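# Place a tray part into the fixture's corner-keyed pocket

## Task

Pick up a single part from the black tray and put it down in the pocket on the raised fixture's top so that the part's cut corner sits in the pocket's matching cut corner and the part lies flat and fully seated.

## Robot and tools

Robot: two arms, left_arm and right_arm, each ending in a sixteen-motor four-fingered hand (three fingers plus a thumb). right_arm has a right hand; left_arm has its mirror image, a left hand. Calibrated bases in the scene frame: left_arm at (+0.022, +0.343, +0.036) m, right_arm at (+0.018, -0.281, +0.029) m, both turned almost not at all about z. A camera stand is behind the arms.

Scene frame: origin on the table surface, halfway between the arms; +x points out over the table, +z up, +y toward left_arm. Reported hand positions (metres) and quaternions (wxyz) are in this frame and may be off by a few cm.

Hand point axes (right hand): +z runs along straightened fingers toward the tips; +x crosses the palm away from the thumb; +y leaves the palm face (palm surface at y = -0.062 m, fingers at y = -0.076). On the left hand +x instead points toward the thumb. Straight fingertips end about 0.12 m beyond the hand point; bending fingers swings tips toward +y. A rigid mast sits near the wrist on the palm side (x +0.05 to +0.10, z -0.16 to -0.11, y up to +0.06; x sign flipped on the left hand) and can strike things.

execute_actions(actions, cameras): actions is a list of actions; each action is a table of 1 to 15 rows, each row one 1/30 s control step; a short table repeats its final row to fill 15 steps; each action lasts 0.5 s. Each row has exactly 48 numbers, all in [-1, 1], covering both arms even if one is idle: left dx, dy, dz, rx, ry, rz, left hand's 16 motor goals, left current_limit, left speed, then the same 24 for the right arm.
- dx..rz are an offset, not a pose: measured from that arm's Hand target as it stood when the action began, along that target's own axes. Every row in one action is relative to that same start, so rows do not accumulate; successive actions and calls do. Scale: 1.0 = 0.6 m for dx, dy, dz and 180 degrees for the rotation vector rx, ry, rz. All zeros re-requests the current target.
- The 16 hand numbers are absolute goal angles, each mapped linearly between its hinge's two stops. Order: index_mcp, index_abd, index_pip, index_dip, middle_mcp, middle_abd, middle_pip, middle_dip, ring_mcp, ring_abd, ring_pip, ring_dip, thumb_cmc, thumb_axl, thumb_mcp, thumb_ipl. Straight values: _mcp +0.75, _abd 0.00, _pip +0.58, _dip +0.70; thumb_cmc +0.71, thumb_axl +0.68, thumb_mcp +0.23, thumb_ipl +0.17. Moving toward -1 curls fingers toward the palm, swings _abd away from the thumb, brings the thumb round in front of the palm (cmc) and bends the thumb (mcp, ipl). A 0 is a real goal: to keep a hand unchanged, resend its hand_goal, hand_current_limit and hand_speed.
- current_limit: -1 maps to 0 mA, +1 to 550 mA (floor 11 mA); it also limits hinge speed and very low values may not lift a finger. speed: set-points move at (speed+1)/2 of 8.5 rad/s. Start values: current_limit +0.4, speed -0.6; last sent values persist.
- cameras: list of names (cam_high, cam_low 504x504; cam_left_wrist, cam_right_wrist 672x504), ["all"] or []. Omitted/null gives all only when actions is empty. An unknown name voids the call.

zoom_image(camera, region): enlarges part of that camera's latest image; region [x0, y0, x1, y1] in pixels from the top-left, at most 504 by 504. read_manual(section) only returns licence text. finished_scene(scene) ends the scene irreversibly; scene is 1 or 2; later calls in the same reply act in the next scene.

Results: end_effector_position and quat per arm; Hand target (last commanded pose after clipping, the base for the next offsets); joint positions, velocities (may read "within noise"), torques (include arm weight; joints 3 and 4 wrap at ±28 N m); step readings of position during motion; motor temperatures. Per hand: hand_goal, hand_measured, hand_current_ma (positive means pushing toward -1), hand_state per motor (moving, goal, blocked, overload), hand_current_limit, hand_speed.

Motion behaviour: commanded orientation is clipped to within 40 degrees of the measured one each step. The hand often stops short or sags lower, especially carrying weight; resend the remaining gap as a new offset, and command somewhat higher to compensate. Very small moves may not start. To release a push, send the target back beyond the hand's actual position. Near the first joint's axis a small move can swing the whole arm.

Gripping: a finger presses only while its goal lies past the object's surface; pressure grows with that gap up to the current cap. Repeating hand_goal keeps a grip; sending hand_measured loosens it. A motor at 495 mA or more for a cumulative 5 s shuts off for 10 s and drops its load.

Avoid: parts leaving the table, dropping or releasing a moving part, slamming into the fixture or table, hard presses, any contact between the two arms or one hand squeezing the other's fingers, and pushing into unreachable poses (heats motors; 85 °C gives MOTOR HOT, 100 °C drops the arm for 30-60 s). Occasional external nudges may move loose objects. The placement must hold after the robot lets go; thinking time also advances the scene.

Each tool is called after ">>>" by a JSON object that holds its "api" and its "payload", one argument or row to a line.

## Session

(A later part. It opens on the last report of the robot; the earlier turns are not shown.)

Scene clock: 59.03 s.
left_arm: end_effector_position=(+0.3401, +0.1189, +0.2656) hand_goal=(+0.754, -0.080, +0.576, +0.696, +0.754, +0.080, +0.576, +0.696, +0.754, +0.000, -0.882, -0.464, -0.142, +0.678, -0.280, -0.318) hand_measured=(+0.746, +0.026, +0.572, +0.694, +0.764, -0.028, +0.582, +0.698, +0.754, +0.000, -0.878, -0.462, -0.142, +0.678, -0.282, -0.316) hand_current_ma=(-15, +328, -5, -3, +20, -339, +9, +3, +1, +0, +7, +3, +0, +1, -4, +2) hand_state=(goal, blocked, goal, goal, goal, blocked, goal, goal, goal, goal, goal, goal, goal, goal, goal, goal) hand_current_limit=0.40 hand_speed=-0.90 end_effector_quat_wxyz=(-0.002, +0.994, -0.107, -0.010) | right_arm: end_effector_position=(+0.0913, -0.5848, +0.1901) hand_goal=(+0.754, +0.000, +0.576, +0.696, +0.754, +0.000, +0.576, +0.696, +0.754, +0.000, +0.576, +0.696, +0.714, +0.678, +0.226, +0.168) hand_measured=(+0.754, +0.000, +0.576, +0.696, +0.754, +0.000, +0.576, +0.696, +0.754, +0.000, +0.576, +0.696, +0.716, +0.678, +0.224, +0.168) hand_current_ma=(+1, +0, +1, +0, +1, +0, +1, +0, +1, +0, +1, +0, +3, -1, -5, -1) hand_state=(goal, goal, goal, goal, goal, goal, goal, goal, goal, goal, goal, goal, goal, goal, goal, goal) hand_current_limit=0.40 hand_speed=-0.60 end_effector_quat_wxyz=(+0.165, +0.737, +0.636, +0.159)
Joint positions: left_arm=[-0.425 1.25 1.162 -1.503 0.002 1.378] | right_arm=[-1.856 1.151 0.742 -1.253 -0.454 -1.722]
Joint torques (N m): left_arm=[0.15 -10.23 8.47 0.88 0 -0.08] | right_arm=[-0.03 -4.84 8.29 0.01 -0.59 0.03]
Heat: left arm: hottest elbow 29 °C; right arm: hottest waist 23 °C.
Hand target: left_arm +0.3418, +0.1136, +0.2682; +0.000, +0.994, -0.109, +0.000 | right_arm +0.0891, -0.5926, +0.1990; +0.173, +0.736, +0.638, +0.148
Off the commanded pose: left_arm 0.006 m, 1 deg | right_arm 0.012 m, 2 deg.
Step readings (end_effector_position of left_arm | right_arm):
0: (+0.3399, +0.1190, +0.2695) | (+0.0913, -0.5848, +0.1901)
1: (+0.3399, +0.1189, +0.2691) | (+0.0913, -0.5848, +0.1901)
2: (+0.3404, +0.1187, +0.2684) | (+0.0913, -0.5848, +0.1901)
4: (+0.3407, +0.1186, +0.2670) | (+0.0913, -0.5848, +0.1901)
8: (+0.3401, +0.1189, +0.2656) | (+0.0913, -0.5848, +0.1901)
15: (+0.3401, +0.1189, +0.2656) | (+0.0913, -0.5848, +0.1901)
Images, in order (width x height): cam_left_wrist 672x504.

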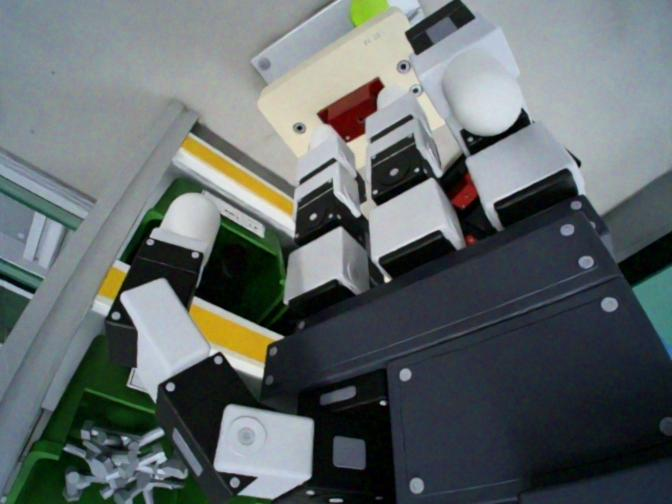

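>>> {"api": "execute_actions", "payload": {
  "actions": [
    [[0,0,0.0067,0,0,0,0.754,-0.08,0.576,0.696,0.754,0.08,0.576,0.696,0.754,0,-0.883,-0.464,-0.143,0.678,-0.281,-0.319,0.4,-0.9,0,0,0,0,0,0,0.754,0,0.576,0.696,0.754,0,0.576,0.696,0.754,0,0.576,0.696,0.714,0.678,0.226,0.168,0.4,-0.6]]
  ],
  "cameras": ["cam_left_wrist"]
}}

>>> {"api": "zoom_image", "payload": {
  "camera": "cam_left_wrist",
  "region": [305, 60, 395, 145]
}}

Scene clock: 59.93 s.
left_arm: end_effector_position=(+0.3399, +0.1189, +0.2619) hand_goal=(+0.754, -0.080, +0.576, +0.696, +0.754, +0.080, +0.576, +0.696, +0.754, +0.000, -0.882, -0.464, -0.142, +0.678, -0.280, -0.318) hand_measured=(+0.746, +0.026, +0.572, +0.694, +0.764, -0.028, +0.582, +0.698, +0.754, +0.000, -0.878, -0.462, -0.142, +0.678, -0.282, -0.316) hand_current_ma=(-15, +328, -5, -3, +20, -339, +9, +3, +1, +0, +7, +3, +0, +1, -4, +2) hand_state=(goal, blocked, goal, goal, goal, blocked, goal, goal, goal, goal, goal, goal, goal, goal, goal, goal) hand_current_limit=0.40 hand_speed=-0.90 end_effector_quat_wxyz=(-0.002, +0.994, -0.107, -0.010) | right_arm: end_effector_position=(+0.0913, -0.5848, +0.1901) hand_goal=(+0.754, +0.000, +0.576, +0.696, +0.754, +0.000, +0.576, +0.696, +0.754, +0.000, +0.576, +0.696, +0.714, +0.678, +0.226, +0.168) hand_measured=(+0.754, +0.000, +0.576, +0.696, +0.754, +0.000, +0.576, +0.696, +0.754, +0.000, +0.576, +0.696, +0.716, +0.678, +0.224, +0.168) hand_current_ma=(+1, +0, +1, +0, +1, +0, +1, +0, +1, +0, +1, +0, +3, -1, -5, -1) hand_state=(goal, goal, goal, goal, goal, goal, goal, goal, goal, goal, goal, goal, goal, goal, goal, goal) hand_current_limit=0.40 hand_speed=-0.60 end_effector_quat_wxyz=(+0.165, +0.737, +0.636, +0.159)
Joint positions: left_arm=[-0.425 1.25 1.152 -1.492 0.002 1.378] | right_arm=[-1.856 1.151 0.742 -1.253 -0.454 -1.722]
Joint torques (N m): left_arm=[0.26 -10.34 8.53 0.9 -0.01 -0.09] | right_arm=[-0.03 -4.84 8.29 0.01 -0.59 0.03]
Heat: left arm: hottest elbow 29 °C; right arm: hottest waist 23 °C.
Hand target: left_arm +0.3418, +0.1137, +0.2641; +0.000, +0.994, -0.109, +0.000 | right_arm +0.0891, -0.5926, +0.1990; +0.173, +0.736, +0.638, +0.148
Off the commanded pose: left_arm 0.006 m, 1 deg | right_arm 0.012 m, 2 deg.
Step readings (end_effector_position of left_arm | right_arm):
0: (+0.3401, +0.1189, +0.2656) | (+0.0913, -0.5848, +0.1901)
1: (+0.3401, +0.1188, +0.2654) | (+0.0913, -0.5848, +0.1901)
2: (+0.3405, +0.1187, +0.2647) | (+0.0913, -0.5848, +0.1901)
4: (+0.3406, +0.1186, +0.2633) | (+0.0913, -0.5848, +0.1901)
8: (+0.3399, +0.1189, +0.2619) | (+0.0913, -0.5848, +0.1901)
15: (+0.3399, +0.1189, +0.2619) | (+0.0913, -0.5848, +0.1901)
Images, in order (width x height): cam_left_wrist 672x504.

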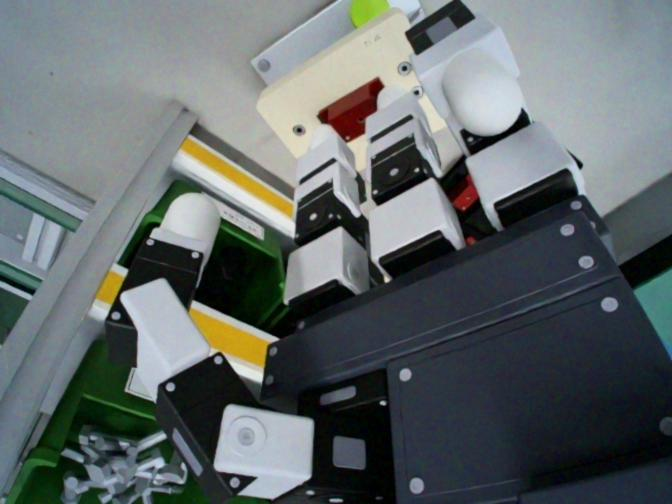

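Scaled by 5.600 from the camera's 672x504 image, which has a finer 960x720 frame.

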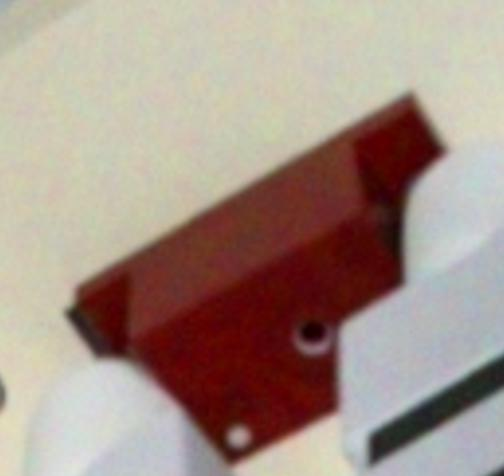

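>>> {"api": "execute_actions", "payload": {
  "actions": [
    [[0,0,0.0067,0,0,0,0.754,-0.08,0.576,0.696,0.754,0.08,0.576,0.696,0.754,0,-0.883,-0.464,-0.143,0.678,-0.281,-0.319,0.4,-0.9,0,0,0,0,0,0,0.754,0,0.576,0.696,0.754,0,0.576,0.696,0.754,0,0.576,0.696,0.714,0.678,0.226,0.168,0.4,-0.6]]
  ],
  "cameras": ["cam_left_wrist"]
}}

>>> {"api": "zoom_image", "payload": {
  "camera": "cam_left_wrist",
  "region": [305, 60, 395, 145]
}}

Scene clock: 60.87 s.
left_arm: end_effector_position=(+0.3398, +0.1190, +0.2583) hand_goal=(+0.754, -0.080, +0.576, +0.696, +0.754, +0.080, +0.576, +0.696, +0.754, +0.000, -0.882, -0.464, -0.142, +0.678, -0.280, -0.318) hand_measured=(+0.746, +0.026, +0.572, +0.694, +0.764, -0.028, +0.582, +0.698, +0.754, +0.000, -0.878, -0.462, -0.142, +0.678, -0.282, -0.316) hand_current_ma=(-15, +328, -5, -3, +20, -339, +9, +3, +1, +0, +7, +3, +0, +1, -4, +2) hand_state=(goal, blocked, goal, goal, goal, blocked, goal, goal, goal, goal, goal, goal, goal, goal, goal, goal) hand_current_limit=0.40 hand_speed=-0.90 end_effector_quat_wxyz=(-0.002, +0.994, -0.107, -0.009) | right_arm: end_effector_position=(+0.0913, -0.5848, +0.1901) hand_goal=(+0.754, +0.000, +0.576, +0.696, +0.754, +0.000, +0.576, +0.696, +0.754, +0.000, +0.576, +0.696, +0.714, +0.678, +0.226, +0.168) hand_measured=(+0.754, +0.000, +0.576, +0.696, +0.754, +0.000, +0.576, +0.696, +0.754, +0.000, +0.576, +0.696, +0.716, +0.678, +0.224, +0.168) hand_current_ma=(+1, +0, +1, +0, +1, +0, +1, +0, +1, +0, +1, +0, +3, -1, -5, -1) hand_state=(goal, goal, goal, goal, goal, goal, goal, goal, goal, goal, goal, goal, goal, goal, goal, goal) hand_current_limit=0.40 hand_speed=-0.60 end_effector_quat_wxyz=(+0.165, +0.737, +0.636, +0.159)
Joint positions: left_arm=[-0.425 1.25 1.142 -1.481 0.002 1.378] | right_arm=[-1.856 1.151 0.742 -1.253 -0.454 -1.722]
Joint torques (N m): left_arm=[0.03 -9.93 8.5 0.94 0 -0.08] | right_arm=[-0.03 -4.84 8.31 0.01 -0.59 0.03]
Heat: left arm: hottest elbow 29 °C; right arm: hottest waist 23 °C.
Hand target: left_arm +0.3418, +0.1137, +0.2602; +0.000, +0.994, -0.109, +0.000 | right_arm +0.0891, -0.5926, +0.1990; +0.173, +0.736, +0.638, +0.148
Off the commanded pose: left_arm 0.006 m, 1 deg | right_arm 0.012 m, 2 deg.
Step readings (end_effector_position of left_arm | right_arm):
0: (+0.3399, +0.1189, +0.2619) | (+0.0913, -0.5848, +0.1901)
1: (+0.3401, +0.1189, +0.2616) | (+0.0913, -0.5848, +0.1901)
2: (+0.3405, +0.1187, +0.2611) | (+0.0913, -0.5848, +0.1901)
4: (+0.3405, +0.1187, +0.2595) | (+0.0913, -0.5848, +0.1901)
8: (+0.3398, +0.1190, +0.2583) | (+0.0913, -0.5848, +0.1901)
15: (+0.3398, +0.1190, +0.2583) | (+0.0913, -0.5848, +0.1901)
Images, in order (width x height): cam_left_wrist 672x504.

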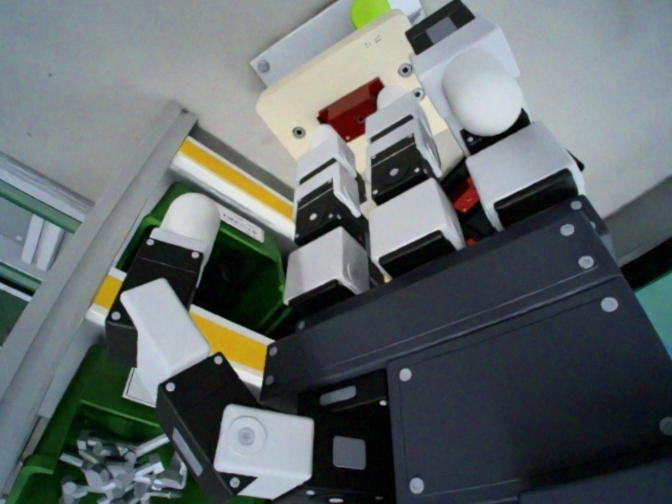

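Scaled by 5.600 from the camera's 672x504 image, which has a finer 960x720 frame.

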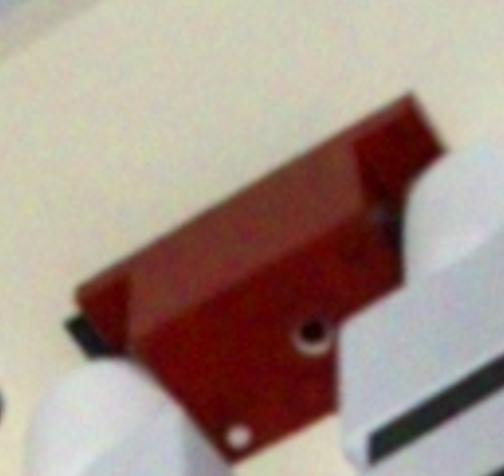

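>>> {"api": "zoom_image", "payload": {
  "camera": "cam_left_wrist",
  "region": [270, 40, 430, 160]
}}

Scaled by 3.150 from the camera's 672x504 image, which has a finer 960x720 frame.

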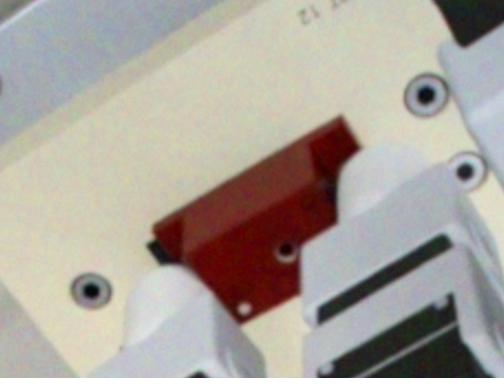

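>>> {"api": "execute_actions", "payload": {
  "actions": [
    [[0.0029,-0.0177,-0.003,0,0,0,0.754,-0.08,0.576,0.696,0.754,0.08,0.576,0.696,0.754,0,-0.883,-0.464,-0.143,0.678,-0.281,-0.319,0.4,-0.9,0,0,0,0,0,0,0.754,0,0.576,0.696,0.754,0,0.576,0.696,0.754,0,0.576,0.696,0.714,0.678,0.226,0.168,0.4,-0.6]]
  ],
  "cameras": ["cam_left_wrist"]
}}

>>> {"api": "zoom_image", "payload": {
  "camera": "cam_left_wrist",
  "region": [290, 50, 410, 145]
}}

Scene clock: 63.30 s.
left_arm: end_effector_position=(+0.3400, +0.1207, +0.2583) hand_goal=(+0.754, -0.080, +0.576, +0.696, +0.754, +0.080, +0.576, +0.696, +0.754, +0.000, -0.882, -0.464, -0.142, +0.678, -0.280, -0.318) hand_measured=(+0.746, +0.026, +0.572, +0.694, +0.764, -0.028, +0.582, +0.698, +0.754, +0.000, -0.878, -0.462, -0.142, +0.678, -0.282, -0.316) hand_current_ma=(-15, +328, -5, -3, +20, -339, +9, +3, +1, +0, +7, +3, +0, +1, -4, +2) hand_state=(goal, blocked, goal, goal, goal, blocked, goal, goal, goal, goal, goal, goal, goal, goal, goal, goal) hand_current_limit=0.40 hand_speed=-0.90 end_effector_quat_wxyz=(-0.002, +0.994, -0.110, -0.009) | right_arm: end_effector_position=(+0.0913, -0.5848, +0.1901) hand_goal=(+0.754, +0.000, +0.576, +0.696, +0.754, +0.000, +0.576, +0.696, +0.754, +0.000, +0.576, +0.696, +0.714, +0.678, +0.226, +0.168) hand_measured=(+0.754, +0.000, +0.576, +0.696, +0.754, +0.000, +0.576, +0.696, +0.754, +0.000, +0.576, +0.696, +0.716, +0.678, +0.224, +0.168) hand_current_ma=(+1, +0, +1, +0, +1, +0, +1, +0, +1, +0, +1, +0, +3, -1, -5, -1) hand_state=(goal, goal, goal, goal, goal, goal, goal, goal, goal, goal, goal, goal, goal, goal, goal, goal) hand_current_limit=0.40 hand_speed=-0.60 end_effector_quat_wxyz=(+0.165, +0.737, +0.636, +0.159)
Joint positions: left_arm=[-0.42 1.25 1.142 -1.481 0.001 1.391] | right_arm=[-1.856 1.151 0.742 -1.253 -0.454 -1.722]
Joint torques (N m): left_arm=[1.73 -10.11 8.85 0.65 0.01 0.1] | right_arm=[-0.09 -4.84 8.31 0.01 -0.59 0.03]
Heat: left arm: hottest elbow 29 °C; right arm: hottest waist 23 °C.
Hand target: left_arm +0.3458, +0.1236, +0.2620; +0.000, +0.994, -0.109, +0.000 | right_arm +0.0891, -0.5926, +0.1990; +0.173, +0.736, +0.638, +0.148
Off the commanded pose: left_arm 0.008 m, 1 deg | right_arm 0.012 m, 2 deg.
Step readings (end_effector_position of left_arm | right_arm):
0: (+0.3398, +0.1190, +0.2583) | (+0.0913, -0.5848, +0.1901)
1: (+0.3399, +0.1192, +0.2583) | (+0.0913, -0.5848, +0.1901)
2: (+0.3402, +0.1199, +0.2583) | (+0.0913, -0.5848, +0.1901)
4: (+0.3402, +0.1203, +0.2583) | (+0.0913, -0.5848, +0.1901)
8: (+0.3402, +0.1208, +0.2583) | (+0.0913, -0.5848, +0.1901)
15: (+0.3400, +0.1207, +0.2583) | (+0.0913, -0.5848, +0.1901)
Images, in order (width x height): cam_left_wrist 672x504.

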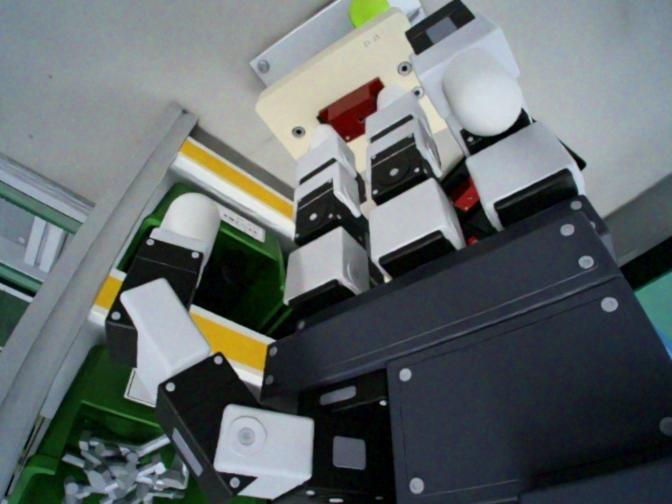

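Scaled by 4.200 from the camera's 672x504 image, which has a finer 960x720 frame.

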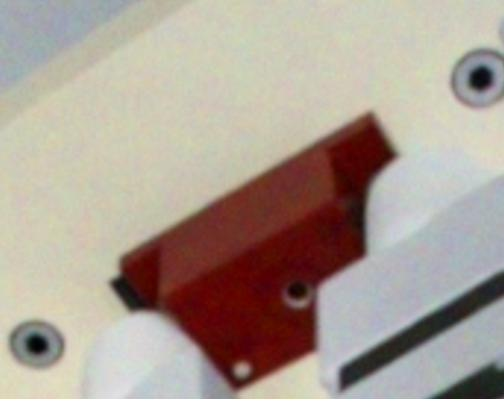

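>>> {"api": "execute_actions", "payload": {
  "actions": [
    [[0.0055,-0.0075,0,0,0,0,0.754,-0.08,0.576,0.696,0.754,0.08,0.576,0.696,0.754,0,-0.883,-0.464,-0.143,0.678,-0.281,-0.319,0.4,-0.9,0,0,0,0,0,0,0.754,0,0.576,0.696,0.754,0,0.576,0.696,0.754,0,0.576,0.696,0.714,0.678,0.226,0.168,0.4,-0.6]]
  ],
  "cameras": ["cam_left_wrist"]
}}

>>> {"api": "zoom_image", "payload": {
  "camera": "cam_left_wrist",
  "region": [290, 50, 410, 145]
}}

Scene clock: 64.20 s.
left_arm: end_effector_position=(+0.3424, +0.1261, +0.2583) hand_goal=(+0.754, -0.080, +0.576, +0.696, +0.754, +0.080, +0.576, +0.696, +0.754, +0.000, -0.882, -0.464, -0.142, +0.678, -0.280, -0.318) hand_measured=(+0.746, +0.026, +0.572, +0.694, +0.764, -0.028, +0.582, +0.698, +0.754, +0.000, -0.878, -0.462, -0.142, +0.678, -0.282, -0.316) hand_current_ma=(-15, +328, -5, -3, +20, -339, +9, +3, +1, +0, +7, +3, +0, +1, -4, +2) hand_state=(goal, blocked, goal, goal, goal, blocked, goal, goal, goal, goal, goal, goal, goal, goal, goal, goal) hand_current_limit=0.40 hand_speed=-0.90 end_effector_quat_wxyz=(-0.002, +0.994, -0.109, -0.009) | right_arm: end_effector_position=(+0.0913, -0.5848, +0.1901) hand_goal=(+0.754, +0.000, +0.576, +0.696, +0.754, +0.000, +0.576, +0.696, +0.754, +0.000, +0.576, +0.696, +0.714, +0.678, +0.226, +0.168) hand_measured=(+0.754, +0.000, +0.576, +0.696, +0.754, +0.000, +0.576, +0.696, +0.754, +0.000, +0.576, +0.696, +0.716, +0.678, +0.224, +0.168) hand_current_ma=(+1, +0, +1, +0, +1, +0, +1, +0, +1, +0, +1, +0, +3, -1, -5, -1) hand_state=(goal, goal, goal, goal, goal, goal, goal, goal, goal, goal, goal, goal, goal, goal, goal, goal) hand_current_limit=0.40 hand_speed=-0.60 end_effector_quat_wxyz=(+0.165, +0.737, +0.636, +0.159)
Joint positions: left_arm=[-0.403 1.25 1.142 -1.481 0.001 1.405] | right_arm=[-1.856 1.151 0.742 -1.253 -0.454 -1.722]
Joint torques (N m): left_arm=[1.79 -9.58 9.22 0.7 0.03 0.11] | right_arm=[-0.09 -4.84 8.29 0.01 -0.59 0.03]
Heat: left arm: hottest elbow 29 °C; right arm: hottest waist 23 °C.
Hand target: left_arm +0.3500, +0.1274, +0.2620; +0.000, +0.994, -0.109, +0.000 | right_arm +0.0891, -0.5926, +0.1990; +0.173, +0.736, +0.638, +0.148
Off the commanded pose: left_arm 0.009 m, 1 deg | right_arm 0.012 m, 2 deg.
Step readings (end_effector_position of left_arm | right_arm):
0: (+0.3400, +0.1207, +0.2583) | (+0.0913, -0.5848, +0.1901)
1: (+0.3400, +0.1210, +0.2583) | (+0.0913, -0.5848, +0.1901)
2: (+0.3402, +0.1216, +0.2583) | (+0.0913, -0.5848, +0.1901)
4: (+0.3413, +0.1238, +0.2583) | (+0.0913, -0.5848, +0.1901)
8: (+0.3426, +0.1261, +0.2583) | (+0.0913, -0.5848, +0.1901)
15: (+0.3424, +0.1261, +0.2583) | (+0.0913, -0.5848, +0.1901)
Images, in order (width x height): cam_left_wrist 672x504.

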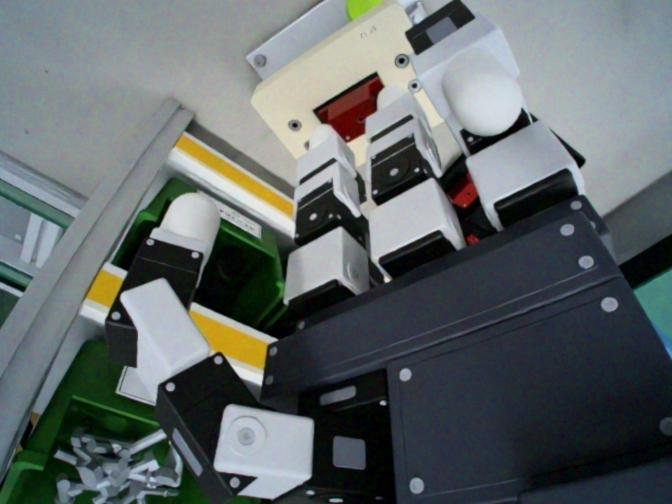

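Scaled by 4.200 from the camera's 672x504 image, which has a finer 960x720 frame.

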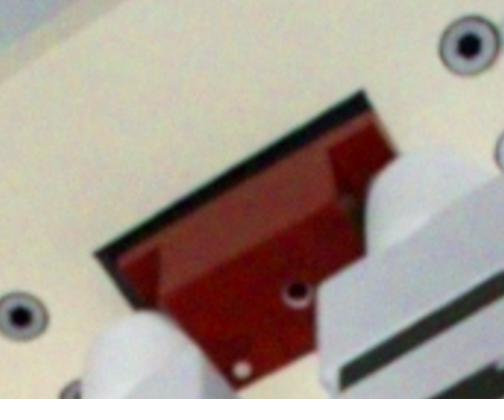

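>>> {"api": "execute_actions", "payload": {
  "actions": [
    [[0,0,0.0083,0,0,0,0.754,-0.08,0.576,0.696,0.754,0.08,0.576,0.696,0.754,0,-0.883,-0.464,-0.143,0.678,-0.281,-0.319,0.4,-0.9,0,0,0,0,0,0,0.754,0,0.576,0.696,0.754,0,0.576,0.696,0.754,0,0.576,0.696,0.714,0.678,0.226,0.168,0.4,-0.6]]
  ],
  "cameras": ["cam_left_wrist"]
}}

>>> {"api": "zoom_image", "payload": {
  "camera": "cam_left_wrist",
  "region": [290, 50, 410, 145]
}}

Scene clock: 65.23 s.
left_arm: end_effector_position=(+0.3443, +0.1253, +0.2581) hand_goal=(+0.754, -0.080, +0.576, +0.696, +0.754, +0.080, +0.576, +0.696, +0.754, +0.000, -0.882, -0.464, -0.142, +0.678, -0.280, -0.318) hand_measured=(+0.746, +0.026, +0.572, +0.694, +0.764, -0.028, +0.582, +0.698, +0.754, +0.000, -0.878, -0.462, -0.142, +0.678, -0.282, -0.316) hand_current_ma=(-15, +328, -5, -3, +20, -339, +9, +3, +1, +0, +7, +3, +0, +1, -4, +2) hand_state=(goal, blocked, goal, goal, goal, blocked, goal, goal, goal, goal, goal, goal, goal, goal, goal, goal) hand_current_limit=0.40 hand_speed=-0.90 end_effector_quat_wxyz=(-0.001, +0.994, -0.109, -0.005) | right_arm: end_effector_position=(+0.0913, -0.5848, +0.1901) hand_goal=(+0.754, +0.000, +0.576, +0.696, +0.754, +0.000, +0.576, +0.696, +0.754, +0.000, +0.576, +0.696, +0.714, +0.678, +0.226, +0.168) hand_measured=(+0.754, +0.000, +0.576, +0.696, +0.754, +0.000, +0.576, +0.696, +0.754, +0.000, +0.576, +0.696, +0.716, +0.678, +0.224, +0.168) hand_current_ma=(+1, +0, +1, +0, +1, +0, +1, +0, +1, +0, +1, +0, +3, -1, -5, -1) hand_state=(goal, goal, goal, goal, goal, goal, goal, goal, goal, goal, goal, goal, goal, goal, goal, goal) hand_current_limit=0.40 hand_speed=-0.60 end_effector_quat_wxyz=(+0.165, +0.737, +0.636, +0.159)
Joint positions: left_arm=[-0.403 1.25 1.141 -1.471 0.001 1.406] | right_arm=[-1.856 1.151 0.742 -1.253 -0.454 -1.722]
Joint torques (N m): left_arm=[1.61 -9.41 8.46 0.91 0.02 0.1] | right_arm=[-0.03 -4.84 8.29 0.01 -0.59 0.03]
Heat: left arm: hottest elbow 29 °C; right arm: hottest waist 23 °C.
Hand target: left_arm +0.3501, +0.1273, +0.2571; +0.000, +0.994, -0.109, +0.000 | right_arm +0.0891, -0.5926, +0.1990; +0.173, +0.736, +0.638, +0.148
Off the commanded pose: left_arm 0.006 m, 1 deg | right_arm 0.012 m, 2 deg.
Step readings (end_effector_position of left_arm | right_arm):
0: (+0.3424, +0.1261, +0.2583) | (+0.0913, -0.5848, +0.1901)
1: (+0.3426, +0.1260, +0.2583) | (+0.0913, -0.5848, +0.1901)
2: (+0.3431, +0.1258, +0.2582) | (+0.0913, -0.5848, +0.1901)
4: (+0.3440, +0.1255, +0.2582) | (+0.0913, -0.5848, +0.1901)
8: (+0.3443, +0.1253, +0.2581) | (+0.0913, -0.5848, +0.1901)
15: (+0.3443, +0.1253, +0.2581) | (+0.0913, -0.5848, +0.1901)
Images, in order (width x height): cam_left_wrist 672x504.

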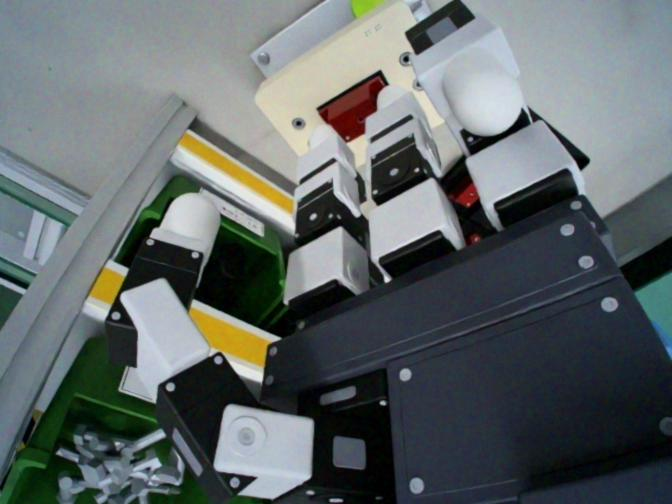

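Scaled by 4.200 from the camera's 672x504 image, which has a finer 960x720 frame.

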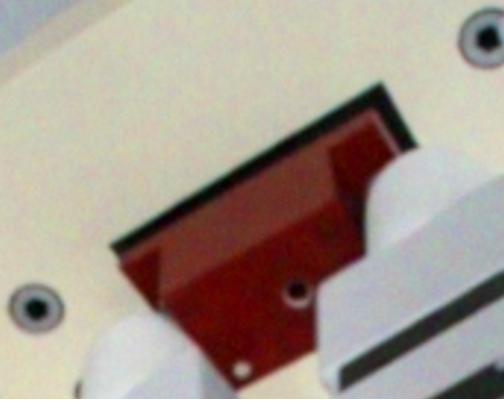

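>>> {"api": "execute_actions", "payload": {
  "actions": [
    [[0,0,0.0067,0,0,0,0.754,-0.08,0.576,0.696,0.754,0.08,0.576,0.696,0.754,0,-0.883,-0.464,-0.143,0.678,-0.281,-0.319,0.4,-0.9,0,0,0,0,0,0,0.754,0,0.576,0.696,0.754,0,0.576,0.696,0.754,0,0.576,0.696,0.714,0.678,0.226,0.168,0.4,-0.6]]
  ],
  "cameras": ["cam_left_wrist"]
}}

>>> {"api": "zoom_image", "payload": {
  "camera": "cam_left_wrist",
  "region": [290, 50, 410, 145]
}}

Scene clock: 66.20 s.
left_arm: end_effector_position=(+0.3436, +0.1256, +0.2539) hand_goal=(+0.754, -0.080, +0.576, +0.696, +0.754, +0.080, +0.576, +0.696, +0.754, +0.000, -0.882, -0.464, -0.142, +0.678, -0.280, -0.318) hand_measured=(+0.746, +0.026, +0.572, +0.694, +0.764, -0.028, +0.582, +0.698, +0.754, +0.000, -0.878, -0.462, -0.142, +0.678, -0.282, -0.316) hand_current_ma=(-15, +328, -5, -3, +20, -339, +9, +3, +1, +0, +7, +3, +0, +1, -4, +2) hand_state=(goal, blocked, goal, goal, goal, blocked, goal, goal, goal, goal, goal, goal, goal, goal, goal, goal) hand_current_limit=0.40 hand_speed=-0.90 end_effector_quat_wxyz=(-0.001, +0.994, -0.109, -0.005) | right_arm: end_effector_position=(+0.0913, -0.5848, +0.1901) hand_goal=(+0.754, +0.000, +0.576, +0.696, +0.754, +0.000, +0.576, +0.696, +0.754, +0.000, +0.576, +0.696, +0.714, +0.678, +0.226, +0.168) hand_measured=(+0.754, +0.000, +0.576, +0.696, +0.754, +0.000, +0.576, +0.696, +0.754, +0.000, +0.576, +0.696, +0.716, +0.678, +0.224, +0.168) hand_current_ma=(+1, +0, +1, +0, +1, +0, +1, +0, +1, +0, +1, +0, +3, -1, -5, -1) hand_state=(goal, goal, goal, goal, goal, goal, goal, goal, goal, goal, goal, goal, goal, goal, goal, goal) hand_current_limit=0.40 hand_speed=-0.60 end_effector_quat_wxyz=(+0.165, +0.737, +0.636, +0.159)
Joint positions: left_arm=[-0.403 1.25 1.13 -1.461 0.001 1.406] | right_arm=[-1.856 1.151 0.742 -1.253 -0.454 -1.722]
Joint torques (N m): left_arm=[1.79 -9.29 8.55 0.92 0.02 0.1] | right_arm=[-0.03 -4.84 8.29 0.02 -0.59 0.03]
Heat: left arm: hottest elbow 29 °C; right arm: hottest waist 23 °C.
Hand target: left_arm +0.3500, +0.1274, +0.2530; +0.000, +0.994, -0.109, +0.000 | right_arm +0.0891, -0.5926, +0.1990; +0.173, +0.736, +0.638, +0.148
Off the commanded pose: left_arm 0.007 m, 1 deg | right_arm 0.012 m, 2 deg.
Step readings (end_effector_position of left_arm | right_arm):
0: (+0.3443, +0.1253, +0.2581) | (+0.0913, -0.5848, +0.1901)
1: (+0.3443, +0.1253, +0.2577) | (+0.0913, -0.5848, +0.1901)
2: (+0.3447, +0.1252, +0.2572) | (+0.0913, -0.5848, +0.1901)
4: (+0.3446, +0.1252, +0.2554) | (+0.0913, -0.5848, +0.1901)
8: (+0.3436, +0.1256, +0.2539) | (+0.0913, -0.5848, +0.1901)
15: (+0.3436, +0.1256, +0.2539) | (+0.0913, -0.5848, +0.1901)
Images, in order (width x height): cam_left_wrist 672x504.

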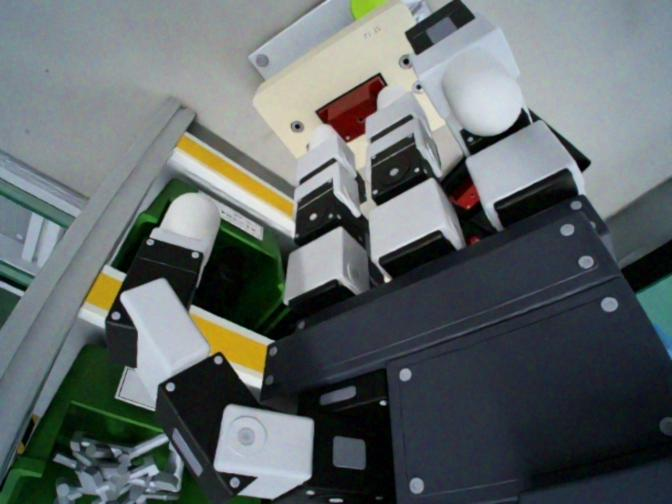

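Scaled by 4.200 from the camera's 672x504 image, which has a finer 960x720 frame.

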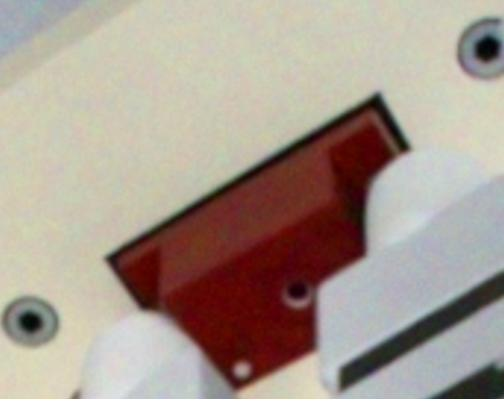

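>>> {"api": "execute_actions", "payload": {
  "actions": [
    [[0,0,0.0067,0,0,0,0.754,-0.08,0.576,0.696,0.754,0.08,0.576,0.696,0.754,0,-0.883,-0.464,-0.143,0.678,-0.281,-0.319,0.4,-0.9,0,0,0,0,0,0,0.754,0,0.576,0.696,0.754,0,0.576,0.696,0.754,0,0.576,0.696,0.714,0.678,0.226,0.168,0.4,-0.6]]
  ],
  "cameras": ["cam_left_wrist"]
}}

>>> {"api": "zoom_image", "payload": {
  "camera": "cam_left_wrist",
  "region": [290, 50, 410, 145]
}}

Scene clock: 67.10 s.
left_arm: end_effector_position=(+0.3437, +0.1256, +0.2503) hand_goal=(+0.754, -0.080, +0.576, +0.696, +0.754, +0.080, +0.576, +0.696, +0.754, +0.000, -0.882, -0.464, -0.142, +0.678, -0.280, -0.318) hand_measured=(+0.746, +0.026, +0.572, +0.694, +0.764, -0.028, +0.582, +0.698, +0.754, +0.000, -0.878, -0.462, -0.142, +0.678, -0.282, -0.316) hand_current_ma=(-15, +328, -5, -3, +20, -339, +9, +3, +1, +0, +7, +3, +0, +1, -4, +2) hand_state=(goal, blocked, goal, goal, goal, blocked, goal, goal, goal, goal, goal, goal, goal, goal, goal, goal) hand_current_limit=0.40 hand_speed=-0.90 end_effector_quat_wxyz=(-0.001, +0.994, -0.109, -0.005) | right_arm: end_effector_position=(+0.0913, -0.5848, +0.1901) hand_goal=(+0.754, +0.000, +0.576, +0.696, +0.754, +0.000, +0.576, +0.696, +0.754, +0.000, +0.576, +0.696, +0.714, +0.678, +0.226, +0.168) hand_measured=(+0.754, +0.000, +0.576, +0.696, +0.754, +0.000, +0.576, +0.696, +0.754, +0.000, +0.576, +0.696, +0.716, +0.678, +0.224, +0.168) hand_current_ma=(+1, +0, +1, +0, +1, +0, +1, +0, +1, +0, +1, +0, +3, -1, -5, -1) hand_state=(goal, goal, goal, goal, goal, goal, goal, goal, goal, goal, goal, goal, goal, goal, goal, goal) hand_current_limit=0.40 hand_speed=-0.60 end_effector_quat_wxyz=(+0.165, +0.737, +0.636, +0.159)
Joint positions: left_arm=[-0.403 1.251 1.121 -1.45 0.001 1.406] | right_arm=[-1.856 1.151 0.742 -1.253 -0.454 -1.722]
Joint torques (N m): left_arm=[1.79 -9.23 8.51 0.94 0.02 0.1] | right_arm=[-0.03 -4.84 8.29 0.01 -0.59 0.03]
Heat: left arm: hottest elbow 29 °C; right arm: hottest elbow 24 °C.
Hand target: left_arm +0.3501, +0.1273, +0.2489; +0.000, +0.994, -0.109, +0.000 | right_arm +0.0891, -0.5926, +0.1990; +0.173, +0.736, +0.638, +0.148
Off the commanded pose: left_arm 0.007 m, 1 deg | right_arm 0.012 m, 2 deg.
Step readings (end_effector_position of left_arm | right_arm):
0: (+0.3436, +0.1256, +0.2539) | (+0.0913, -0.5848, +0.1901)
1: (+0.3438, +0.1255, +0.2536) | (+0.0913, -0.5848, +0.1901)
2: (+0.3442, +0.1254, +0.2531) | (+0.0913, -0.5848, +0.1901)
4: (+0.3443, +0.1253, +0.2516) | (+0.0913, -0.5848, +0.1901)
8: (+0.3437, +0.1256, +0.2503) | (+0.0913, -0.5848, +0.1901)
15: (+0.3437, +0.1256, +0.2503) | (+0.0913, -0.5848, +0.1901)
Images, in order (width x height): cam_left_wrist 672x504.

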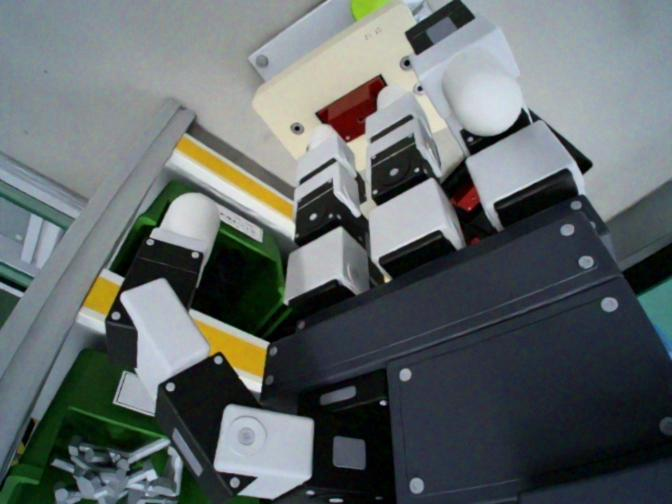

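Scaled by 4.200 from the camera's 672x504 image, which has a finer 960x720 frame.

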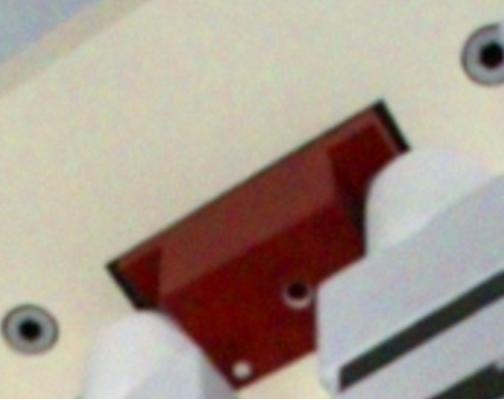

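>>> {"api": "execute_actions", "payload": {
  "actions": [
    [[0,0,0.005,0,0,0,0.754,-0.08,0.576,0.696,0.754,0.08,0.576,0.696,0.754,0,-0.883,-0.464,-0.143,0.678,-0.281,-0.319,0.4,-0.9,0,0,0,0,0,0,0.754,0,0.576,0.696,0.754,0,0.576,0.696,0.754,0,0.576,0.696,0.714,0.678,0.226,0.168,0.4,-0.6]]
  ],
  "cameras": ["cam_left_wrist"]
}}

>>> {"api": "zoom_image", "payload": {
  "camera": "cam_left_wrist",
  "region": [305, 60, 395, 145]
}}

Scene clock: 68.00 s.
left_arm: end_effector_position=(+0.3441, +0.1254, +0.2488) hand_goal=(+0.754, -0.080, +0.576, +0.696, +0.754, +0.080, +0.576, +0.696, +0.754, +0.000, -0.882, -0.464, -0.142, +0.678, -0.280, -0.318) hand_measured=(+0.746, +0.026, +0.572, +0.694, +0.764, -0.028, +0.582, +0.698, +0.754, +0.000, -0.878, -0.462, -0.142, +0.678, -0.282, -0.316) hand_current_ma=(-15, +328, -5, -3, +20, -339, +9, +3, +1, +0, +7, +3, +0, +1, -4, +2) hand_state=(goal, blocked, goal, goal, goal, blocked, goal, goal, goal, goal, goal, goal, goal, goal, goal, goal) hand_current_limit=0.40 hand_speed=-0.90 end_effector_quat_wxyz=(+0.000, +0.994, -0.109, -0.003) | right_arm: end_effector_position=(+0.0913, -0.5848, +0.1901) hand_goal=(+0.754, +0.000, +0.576, +0.696, +0.754, +0.000, +0.576, +0.696, +0.754, +0.000, +0.576, +0.696, +0.714, +0.678, +0.226, +0.168) hand_measured=(+0.754, +0.000, +0.576, +0.696, +0.754, +0.000, +0.576, +0.696, +0.754, +0.000, +0.576, +0.696, +0.716, +0.678, +0.224, +0.168) hand_current_ma=(+1, +0, +1, +0, +1, +0, +1, +0, +1, +0, +1, +0, +3, -1, -5, -1) hand_state=(goal, goal, goal, goal, goal, goal, goal, goal, goal, goal, goal, goal, goal, goal, goal, goal) hand_current_limit=0.40 hand_speed=-0.60 end_effector_quat_wxyz=(+0.165, +0.737, +0.636, +0.159)
Joint positions: left_arm=[-0.403 1.251 1.117 -1.443 0.001 1.406] | right_arm=[-1.856 1.151 0.742 -1.253 -0.454 -1.722]
Joint torques (N m): left_arm=[1.73 -9.05 8.25 0.92 0.03 0.1] | right_arm=[-0.09 -4.84 8.29 0.01 -0.59 0.03]
Heat: left arm: hottest elbow 29 °C; right arm: hottest elbow 24 °C.
Hand target: left_arm +0.3500, +0.1273, +0.2459; +0.000, +0.994, -0.109, +0.000 | right_arm +0.0891, -0.5926, +0.1990; +0.173, +0.736, +0.638, +0.148
Off the commanded pose: left_arm 0.007 m, 0 deg | right_arm 0.012 m, 2 deg.
Step readings (end_effector_position of left_arm | right_arm):
0: (+0.3437, +0.1256, +0.2503) | (+0.0913, -0.5848, +0.1901)
1: (+0.3438, +0.1256, +0.2502) | (+0.0913, -0.5848, +0.1901)
2: (+0.3441, +0.1254, +0.2498) | (+0.0913, -0.5848, +0.1901)
4: (+0.3441, +0.1254, +0.2488) | (+0.0913, -0.5848, +0.1901)
8: (+0.3441, +0.1254, +0.2488) | (+0.0913, -0.5848, +0.1901)
15: (+0.3441, +0.1254, +0.2488) | (+0.0913, -0.5848, +0.1901)
Images, in order (width x height): cam_left_wrist 672x504.

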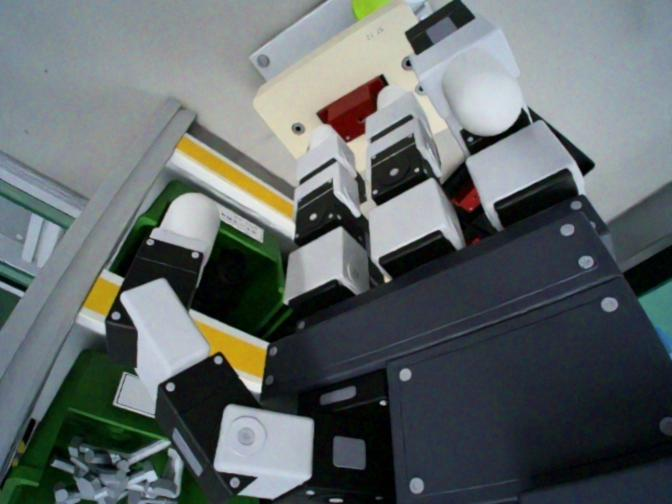

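Scaled by 5.600 from the camera's 672x504 image, which has a finer 960x720 frame.

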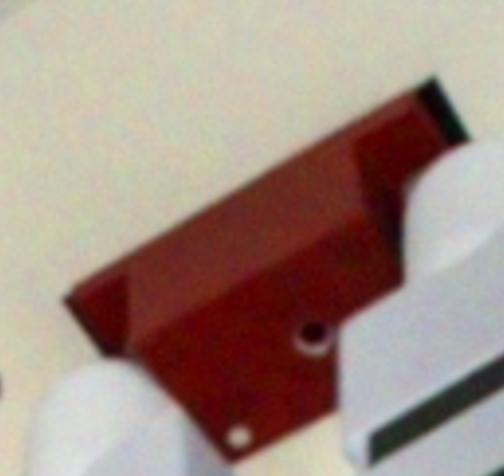

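>>> {"api": "execute_actions", "payload": {
  "actions": [
    [[-0.0024,-0.0029,0.005,0,0,0,0.754,-0.08,0.576,0.696,0.754,0.08,0.576,0.696,0.754,0,-0.883,-0.464,-0.143,0.678,-0.281,-0.319,0.4,-0.9,0,0,0,0,0,0,0.754,0,0.576,0.696,0.754,0,0.576,0.696,0.754,0,0.576,0.696,0.714,0.678,0.226,0.168,0.4,-0.6]]
  ],
  "cameras": ["cam_left_wrist"]
}}

>>> {"api": "zoom_image", "payload": {
  "camera": "cam_left_wrist",
  "region": [305, 60, 395, 145]
}}

Scene clock: 69.03 s.
left_arm: end_effector_position=(+0.3440, +0.1257, +0.2480) hand_goal=(+0.754, -0.080, +0.576, +0.696, +0.754, +0.080, +0.576, +0.696, +0.754, +0.000, -0.882, -0.464, -0.142, +0.678, -0.280, -0.318) hand_measured=(+0.746, +0.026, +0.572, +0.694, +0.764, -0.028, +0.582, +0.698, +0.754, +0.000, -0.878, -0.462, -0.142, +0.678, -0.282, -0.316) hand_current_ma=(-15, +328, -5, -3, +20, -339, +9, +3, +1, +0, +7, +3, +0, +1, -4, +2) hand_state=(goal, blocked, goal, goal, goal, blocked, goal, goal, goal, goal, goal, goal, goal, goal, goal, goal) hand_current_limit=0.40 hand_speed=-0.90 end_effector_quat_wxyz=(+0.000, +0.994, -0.111, -0.003) | right_arm: end_effector_position=(+0.0913, -0.5848, +0.1901) hand_goal=(+0.754, +0.000, +0.576, +0.696, +0.754, +0.000, +0.576, +0.696, +0.754, +0.000, +0.576, +0.696, +0.714, +0.678, +0.226, +0.168) hand_measured=(+0.754, +0.000, +0.576, +0.696, +0.754, +0.000, +0.576, +0.696, +0.754, +0.000, +0.576, +0.696, +0.716, +0.678, +0.224, +0.168) hand_current_ma=(+1, +0, +1, +0, +1, +0, +1, +0, +1, +0, +1, +0, +3, -1, -5, -1) hand_state=(goal, goal, goal, goal, goal, goal, goal, goal, goal, goal, goal, goal, goal, goal, goal, goal) hand_current_limit=0.40 hand_speed=-0.60 end_effector_quat_wxyz=(+0.165, +0.737, +0.636, +0.159)
Joint positions: left_arm=[-0.402 1.251 1.114 -1.44 0.001 1.41] | right_arm=[-1.856 1.151 0.742 -1.253 -0.454 -1.722]
Joint torques (N m): left_arm=[1.85 -9.58 7.62 1.17 0.02 0.09] | right_arm=[-0.03 -4.78 8.29 0.01 -0.59 0.03]
Heat: left arm: hottest elbow 29 °C; right arm: hottest elbow 24 °C.
Hand target: left_arm +0.3491, +0.1293, +0.2430; +0.000, +0.994, -0.109, +0.000 | right_arm +0.0891, -0.5926, +0.1990; +0.173, +0.736, +0.638, +0.148
Off the commanded pose: left_arm 0.008 m, 0 deg | right_arm 0.012 m, 2 deg.
Step readings (end_effector_position of left_arm | right_arm):
0: (+0.3441, +0.1254, +0.2488) | (+0.0913, -0.5848, +0.1901)
1: (+0.3441, +0.1254, +0.2486) | (+0.0913, -0.5848, +0.1901)
2: (+0.3442, +0.1255, +0.2481) | (+0.0913, -0.5848, +0.1901)
4: (+0.3441, +0.1256, +0.2480) | (+0.0913, -0.5848, +0.1901)
8: (+0.3441, +0.1257, +0.2480) | (+0.0913, -0.5848, +0.1901)
15: (+0.3440, +0.1257, +0.2480) | (+0.0913, -0.5848, +0.1901)
Images, in order (width x height): cam_left_wrist 672x504.

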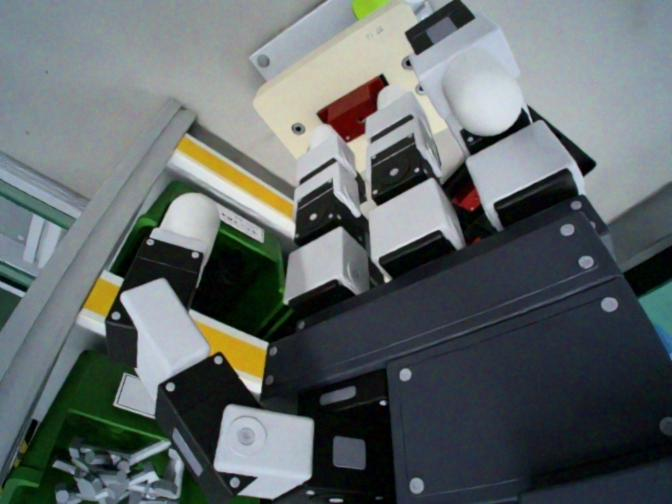

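Scaled by 5.600 from the camera's 672x504 image, which has a finer 960x720 frame.

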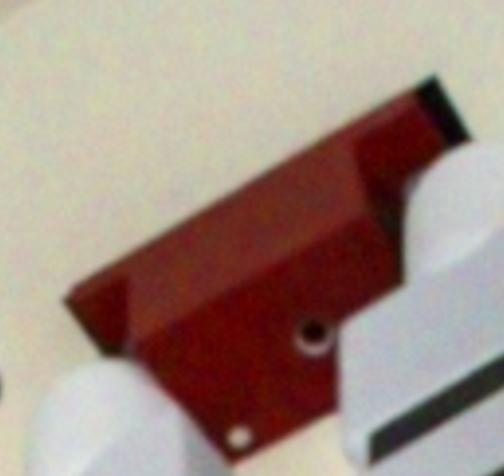

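>>> {"api": "zoom_image", "payload": {
  "camera": "cam_left_wrist",
  "region": [360, 60, 400, 100]
}}

>>> {"api": "zoom_image", "payload": {
  "camera": "cam_left_wrist",
  "region": [305, 95, 345, 135]
}}

Scaled by 12.600 from the camera's 672x504 image, which has a finer 960x720 frame.

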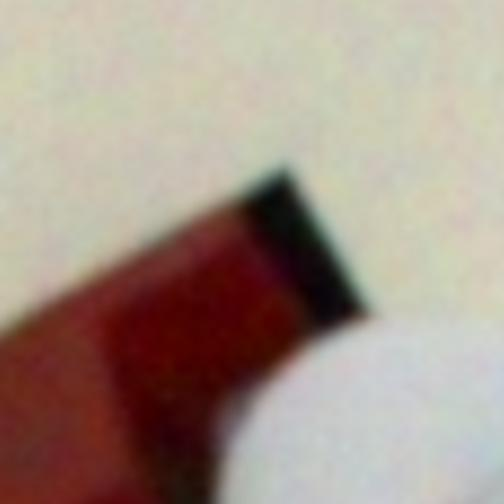

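Scaled by 12.600 from the camera's 672x504 image, which has a finer 960x720 frame.

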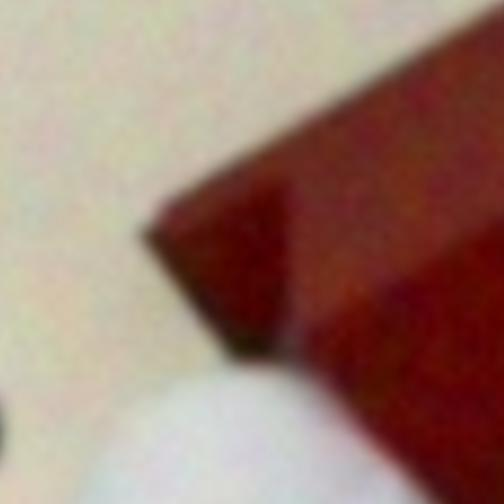

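>>> {"api": "execute_actions", "payload": {
  "actions": [
    [[0,0,-0.006,0,0,0,0.764,-0.1,0.576,0.696,0.764,0.06,0.576,0.696,0.754,0,-0.883,-0.464,-0.143,0.678,-0.281,-0.319,0.4,-0.9,0,0,0,0,0,0,0.754,0,0.576,0.696,0.754,0,0.576,0.696,0.754,0,0.576,0.696,0.714,0.678,0.226,0.168,0.4,-0.6]]
  ],
  "cameras": ["cam_left_wrist"]
}}

>>> {"api": "zoom_image", "payload": {
  "camera": "cam_left_wrist",
  "region": [305, 60, 395, 145]
}}

Scene clock: 71.23 s.
left_arm: end_effector_position=(+0.3440, +0.1257, +0.2480) hand_goal=(+0.764, -0.100, +0.576, +0.696, +0.764, +0.060, +0.576, +0.696, +0.754, +0.000, -0.882, -0.464, -0.142, +0.678, -0.280, -0.318) hand_measured=(+0.748, +0.026, +0.572, +0.694, +0.766, -0.028, +0.582, +0.698, +0.754, +0.000, -0.878, -0.462, -0.142, +0.678, -0.282, -0.316) hand_current_ma=(-41, +385, -5, -3, +2, -263, +9, +3, +1, +0, +7, +3, +0, +1, -4, +2) hand_state=(goal, blocked, goal, goal, goal, blocked, goal, goal, goal, goal, goal, goal, goal, goal, goal, goal) hand_current_limit=0.40 hand_speed=-0.90 end_effector_quat_wxyz=(+0.000, +0.994, -0.111, -0.003) | right_arm: end_effector_position=(+0.0913, -0.5848, +0.1901) hand_goal=(+0.754, +0.000, +0.576, +0.696, +0.754, +0.000, +0.576, +0.696, +0.754, +0.000, +0.576, +0.696, +0.714, +0.678, +0.226, +0.168) hand_measured=(+0.754, +0.000, +0.576, +0.696, +0.754, +0.000, +0.576, +0.696, +0.754, +0.000, +0.576, +0.696, +0.716, +0.678, +0.224, +0.168) hand_current_ma=(+1, +0, +1, +0, +1, +0, +1, +0, +1, +0, +1, +0, +3, -1, -5, -1) hand_state=(goal, goal, goal, goal, goal, goal, goal, goal, goal, goal, goal, goal, goal, goal, goal, goal) hand_current_limit=0.40 hand_speed=-0.60 end_effector_quat_wxyz=(+0.165, +0.737, +0.636, +0.159)
Joint positions: left_arm=[-0.402 1.251 1.114 -1.44 0.001 1.411] | right_arm=[-1.856 1.151 0.742 -1.253 -0.454 -1.722]
Joint torques (N m): left_arm=[2.02 -9.52 8.29 0.76 0.03 0.1] | right_arm=[-0.09 -4.84 8.29 0.01 -0.59 0.03]
Heat: left arm: hottest elbow 29 °C; right arm: hottest elbow 24 °C.
Hand target: left_arm +0.3491, +0.1293, +0.2466; +0.000, +0.994, -0.109, +0.000 | right_arm +0.0891, -0.5926, +0.1990; +0.173, +0.736, +0.638, +0.148
Off the commanded pose: left_arm 0.006 m, 0 deg | right_arm 0.012 m, 2 deg.
Step readings (end_effector_position of left_arm | right_arm):
0: (+0.3440, +0.1257, +0.2480) | (+0.0913, -0.5848, +0.1901)
1: (+0.3440, +0.1257, +0.2480) | (+0.0913, -0.5848, +0.1901)
2: (+0.3440, +0.1257, +0.2480) | (+0.0913, -0.5848, +0.1901)
4: (+0.3440, +0.1257, +0.2480) | (+0.0913, -0.5848, +0.1901)
8: (+0.3440, +0.1257, +0.2480) | (+0.0913, -0.5848, +0.1901)
15: (+0.3440, +0.1257, +0.2480) | (+0.0913, -0.5848, +0.1901)
Images, in order (width x height): cam_left_wrist 672x504.

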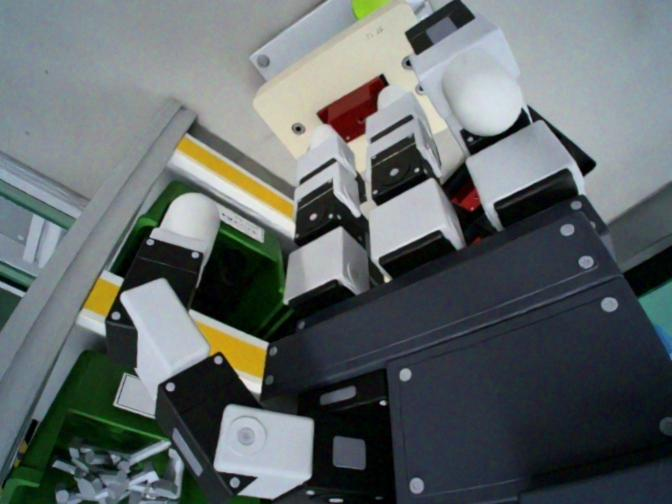

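Scaled by 5.600 from the camera's 672x504 image, which has a finer 960x720 frame.

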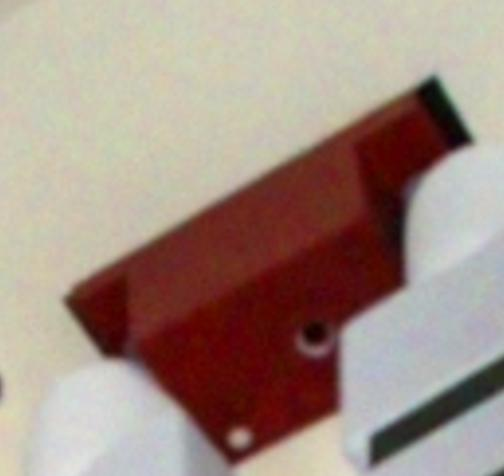

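>>> {"api": "execute_actions", "payload": {
  "actions": [
    [[0,-0.003,-0.007,0,-0.004,0,0.754,-0.08,0.576,0.696,0.754,0.08,0.576,0.696,0.754,0,-0.883,-0.464,-0.143,0.678,-0.281,-0.319,0.4,-0.9,0,0,0,0,0,0,0.754,0,0.576,0.696,0.754,0,0.576,0.696,0.754,0,0.576,0.696,0.714,0.678,0.226,0.168,0.4,-0.6]]
  ],
  "cameras": ["cam_left_wrist"]
}}

>>> {"api": "zoom_image", "payload": {
  "camera": "cam_left_wrist",
  "region": [305, 60, 395, 145]
}}

Scene clock: 72.83 s.
left_arm: end_effector_position=(+0.3444, +0.1274, +0.2480) hand_goal=(+0.754, -0.080, +0.576, +0.696, +0.754, +0.080, +0.576, +0.696, +0.754, +0.000, -0.882, -0.464, -0.142, +0.678, -0.280, -0.318) hand_measured=(+0.744, +0.026, +0.570, +0.694, +0.760, -0.028, +0.582, +0.698, +0.754, +0.000, -0.878, -0.462, -0.142, +0.678, -0.282, -0.316) hand_current_ma=(-24, +328, -10, -3, +12, -339, +9, +3, +1, +0, +7, +3, +0, +1, -4, +2) hand_state=(goal, blocked, goal, goal, goal, blocked, goal, goal, goal, goal, goal, goal, goal, goal, goal, goal) hand_current_limit=0.40 hand_speed=-0.90 end_effector_quat_wxyz=(+0.000, +0.994, -0.112, -0.003) | right_arm: end_effector_position=(+0.0913, -0.5848, +0.1901) hand_goal=(+0.754, +0.000, +0.576, +0.696, +0.754, +0.000, +0.576, +0.696, +0.754, +0.000, +0.576, +0.696, +0.714, +0.678, +0.226, +0.168) hand_measured=(+0.754, +0.000, +0.576, +0.696, +0.754, +0.000, +0.576, +0.696, +0.754, +0.000, +0.576, +0.696, +0.716, +0.678, +0.224, +0.168) hand_current_ma=(+1, +0, +1, +0, +1, +0, +1, +0, +1, +0, +1, +0, +3, -1, -5, -1) hand_state=(goal, goal, goal, goal, goal, goal, goal, goal, goal, goal, goal, goal, goal, goal, goal, goal) hand_current_limit=0.40 hand_speed=-0.60 end_effector_quat_wxyz=(+0.165, +0.737, +0.636, +0.159)
Joint positions: left_arm=[-0.397 1.251 1.114 -1.441 0.001 1.417] | right_arm=[-1.856 1.151 0.742 -1.253 -0.454 -1.722]
Joint torques (N m): left_arm=[1.96 -9.05 9.61 -0.2 0.1 0.09] | right_arm=[-0.09 -4.84 8.29 0.02 -0.59 0.03]
Heat: left arm: hottest elbow 29 °C; right arm: hottest elbow 24 °C.
Hand target: left_arm +0.3494, +0.1310, +0.2508; -0.001, +0.994, -0.109, -0.006 | right_arm +0.0891, -0.5926, +0.1990; +0.173, +0.736, +0.638, +0.148
Off the commanded pose: left_arm 0.007 m, 0 deg | right_arm 0.012 m, 2 deg.
Step readings (end_effector_position of left_arm | right_arm):
0: (+0.3440, +0.1257, +0.2480) | (+0.0913, -0.5848, +0.1901)
1: (+0.3439, +0.1258, +0.2480) | (+0.0913, -0.5848, +0.1901)
2: (+0.3439, +0.1262, +0.2480) | (+0.0913, -0.5848, +0.1901)
4: (+0.3442, +0.1268, +0.2480) | (+0.0913, -0.5848, +0.1901)
8: (+0.3445, +0.1274, +0.2480) | (+0.0913, -0.5848, +0.1901)
15: (+0.3444, +0.1274, +0.2480) | (+0.0913, -0.5848, +0.1901)
Images, in order (width x height): cam_left_wrist 672x504.

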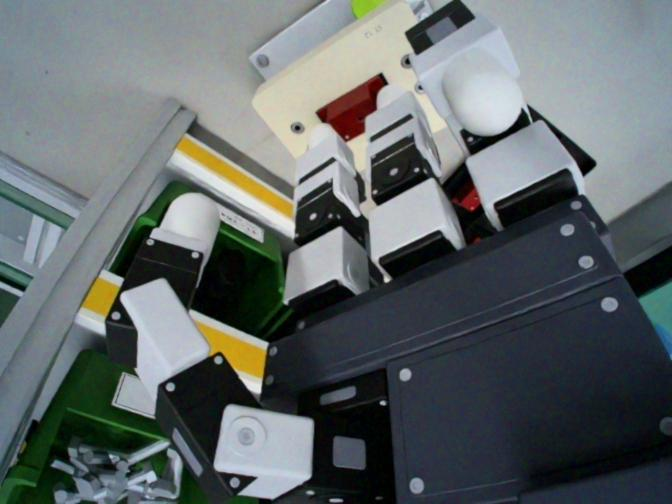

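Scaled by 5.600 from the camera's 672x504 image, which has a finer 960x720 frame.

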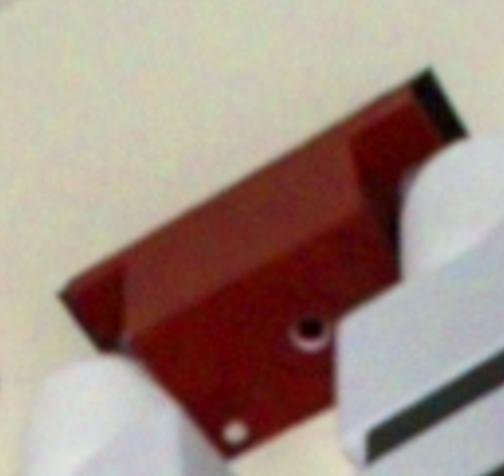

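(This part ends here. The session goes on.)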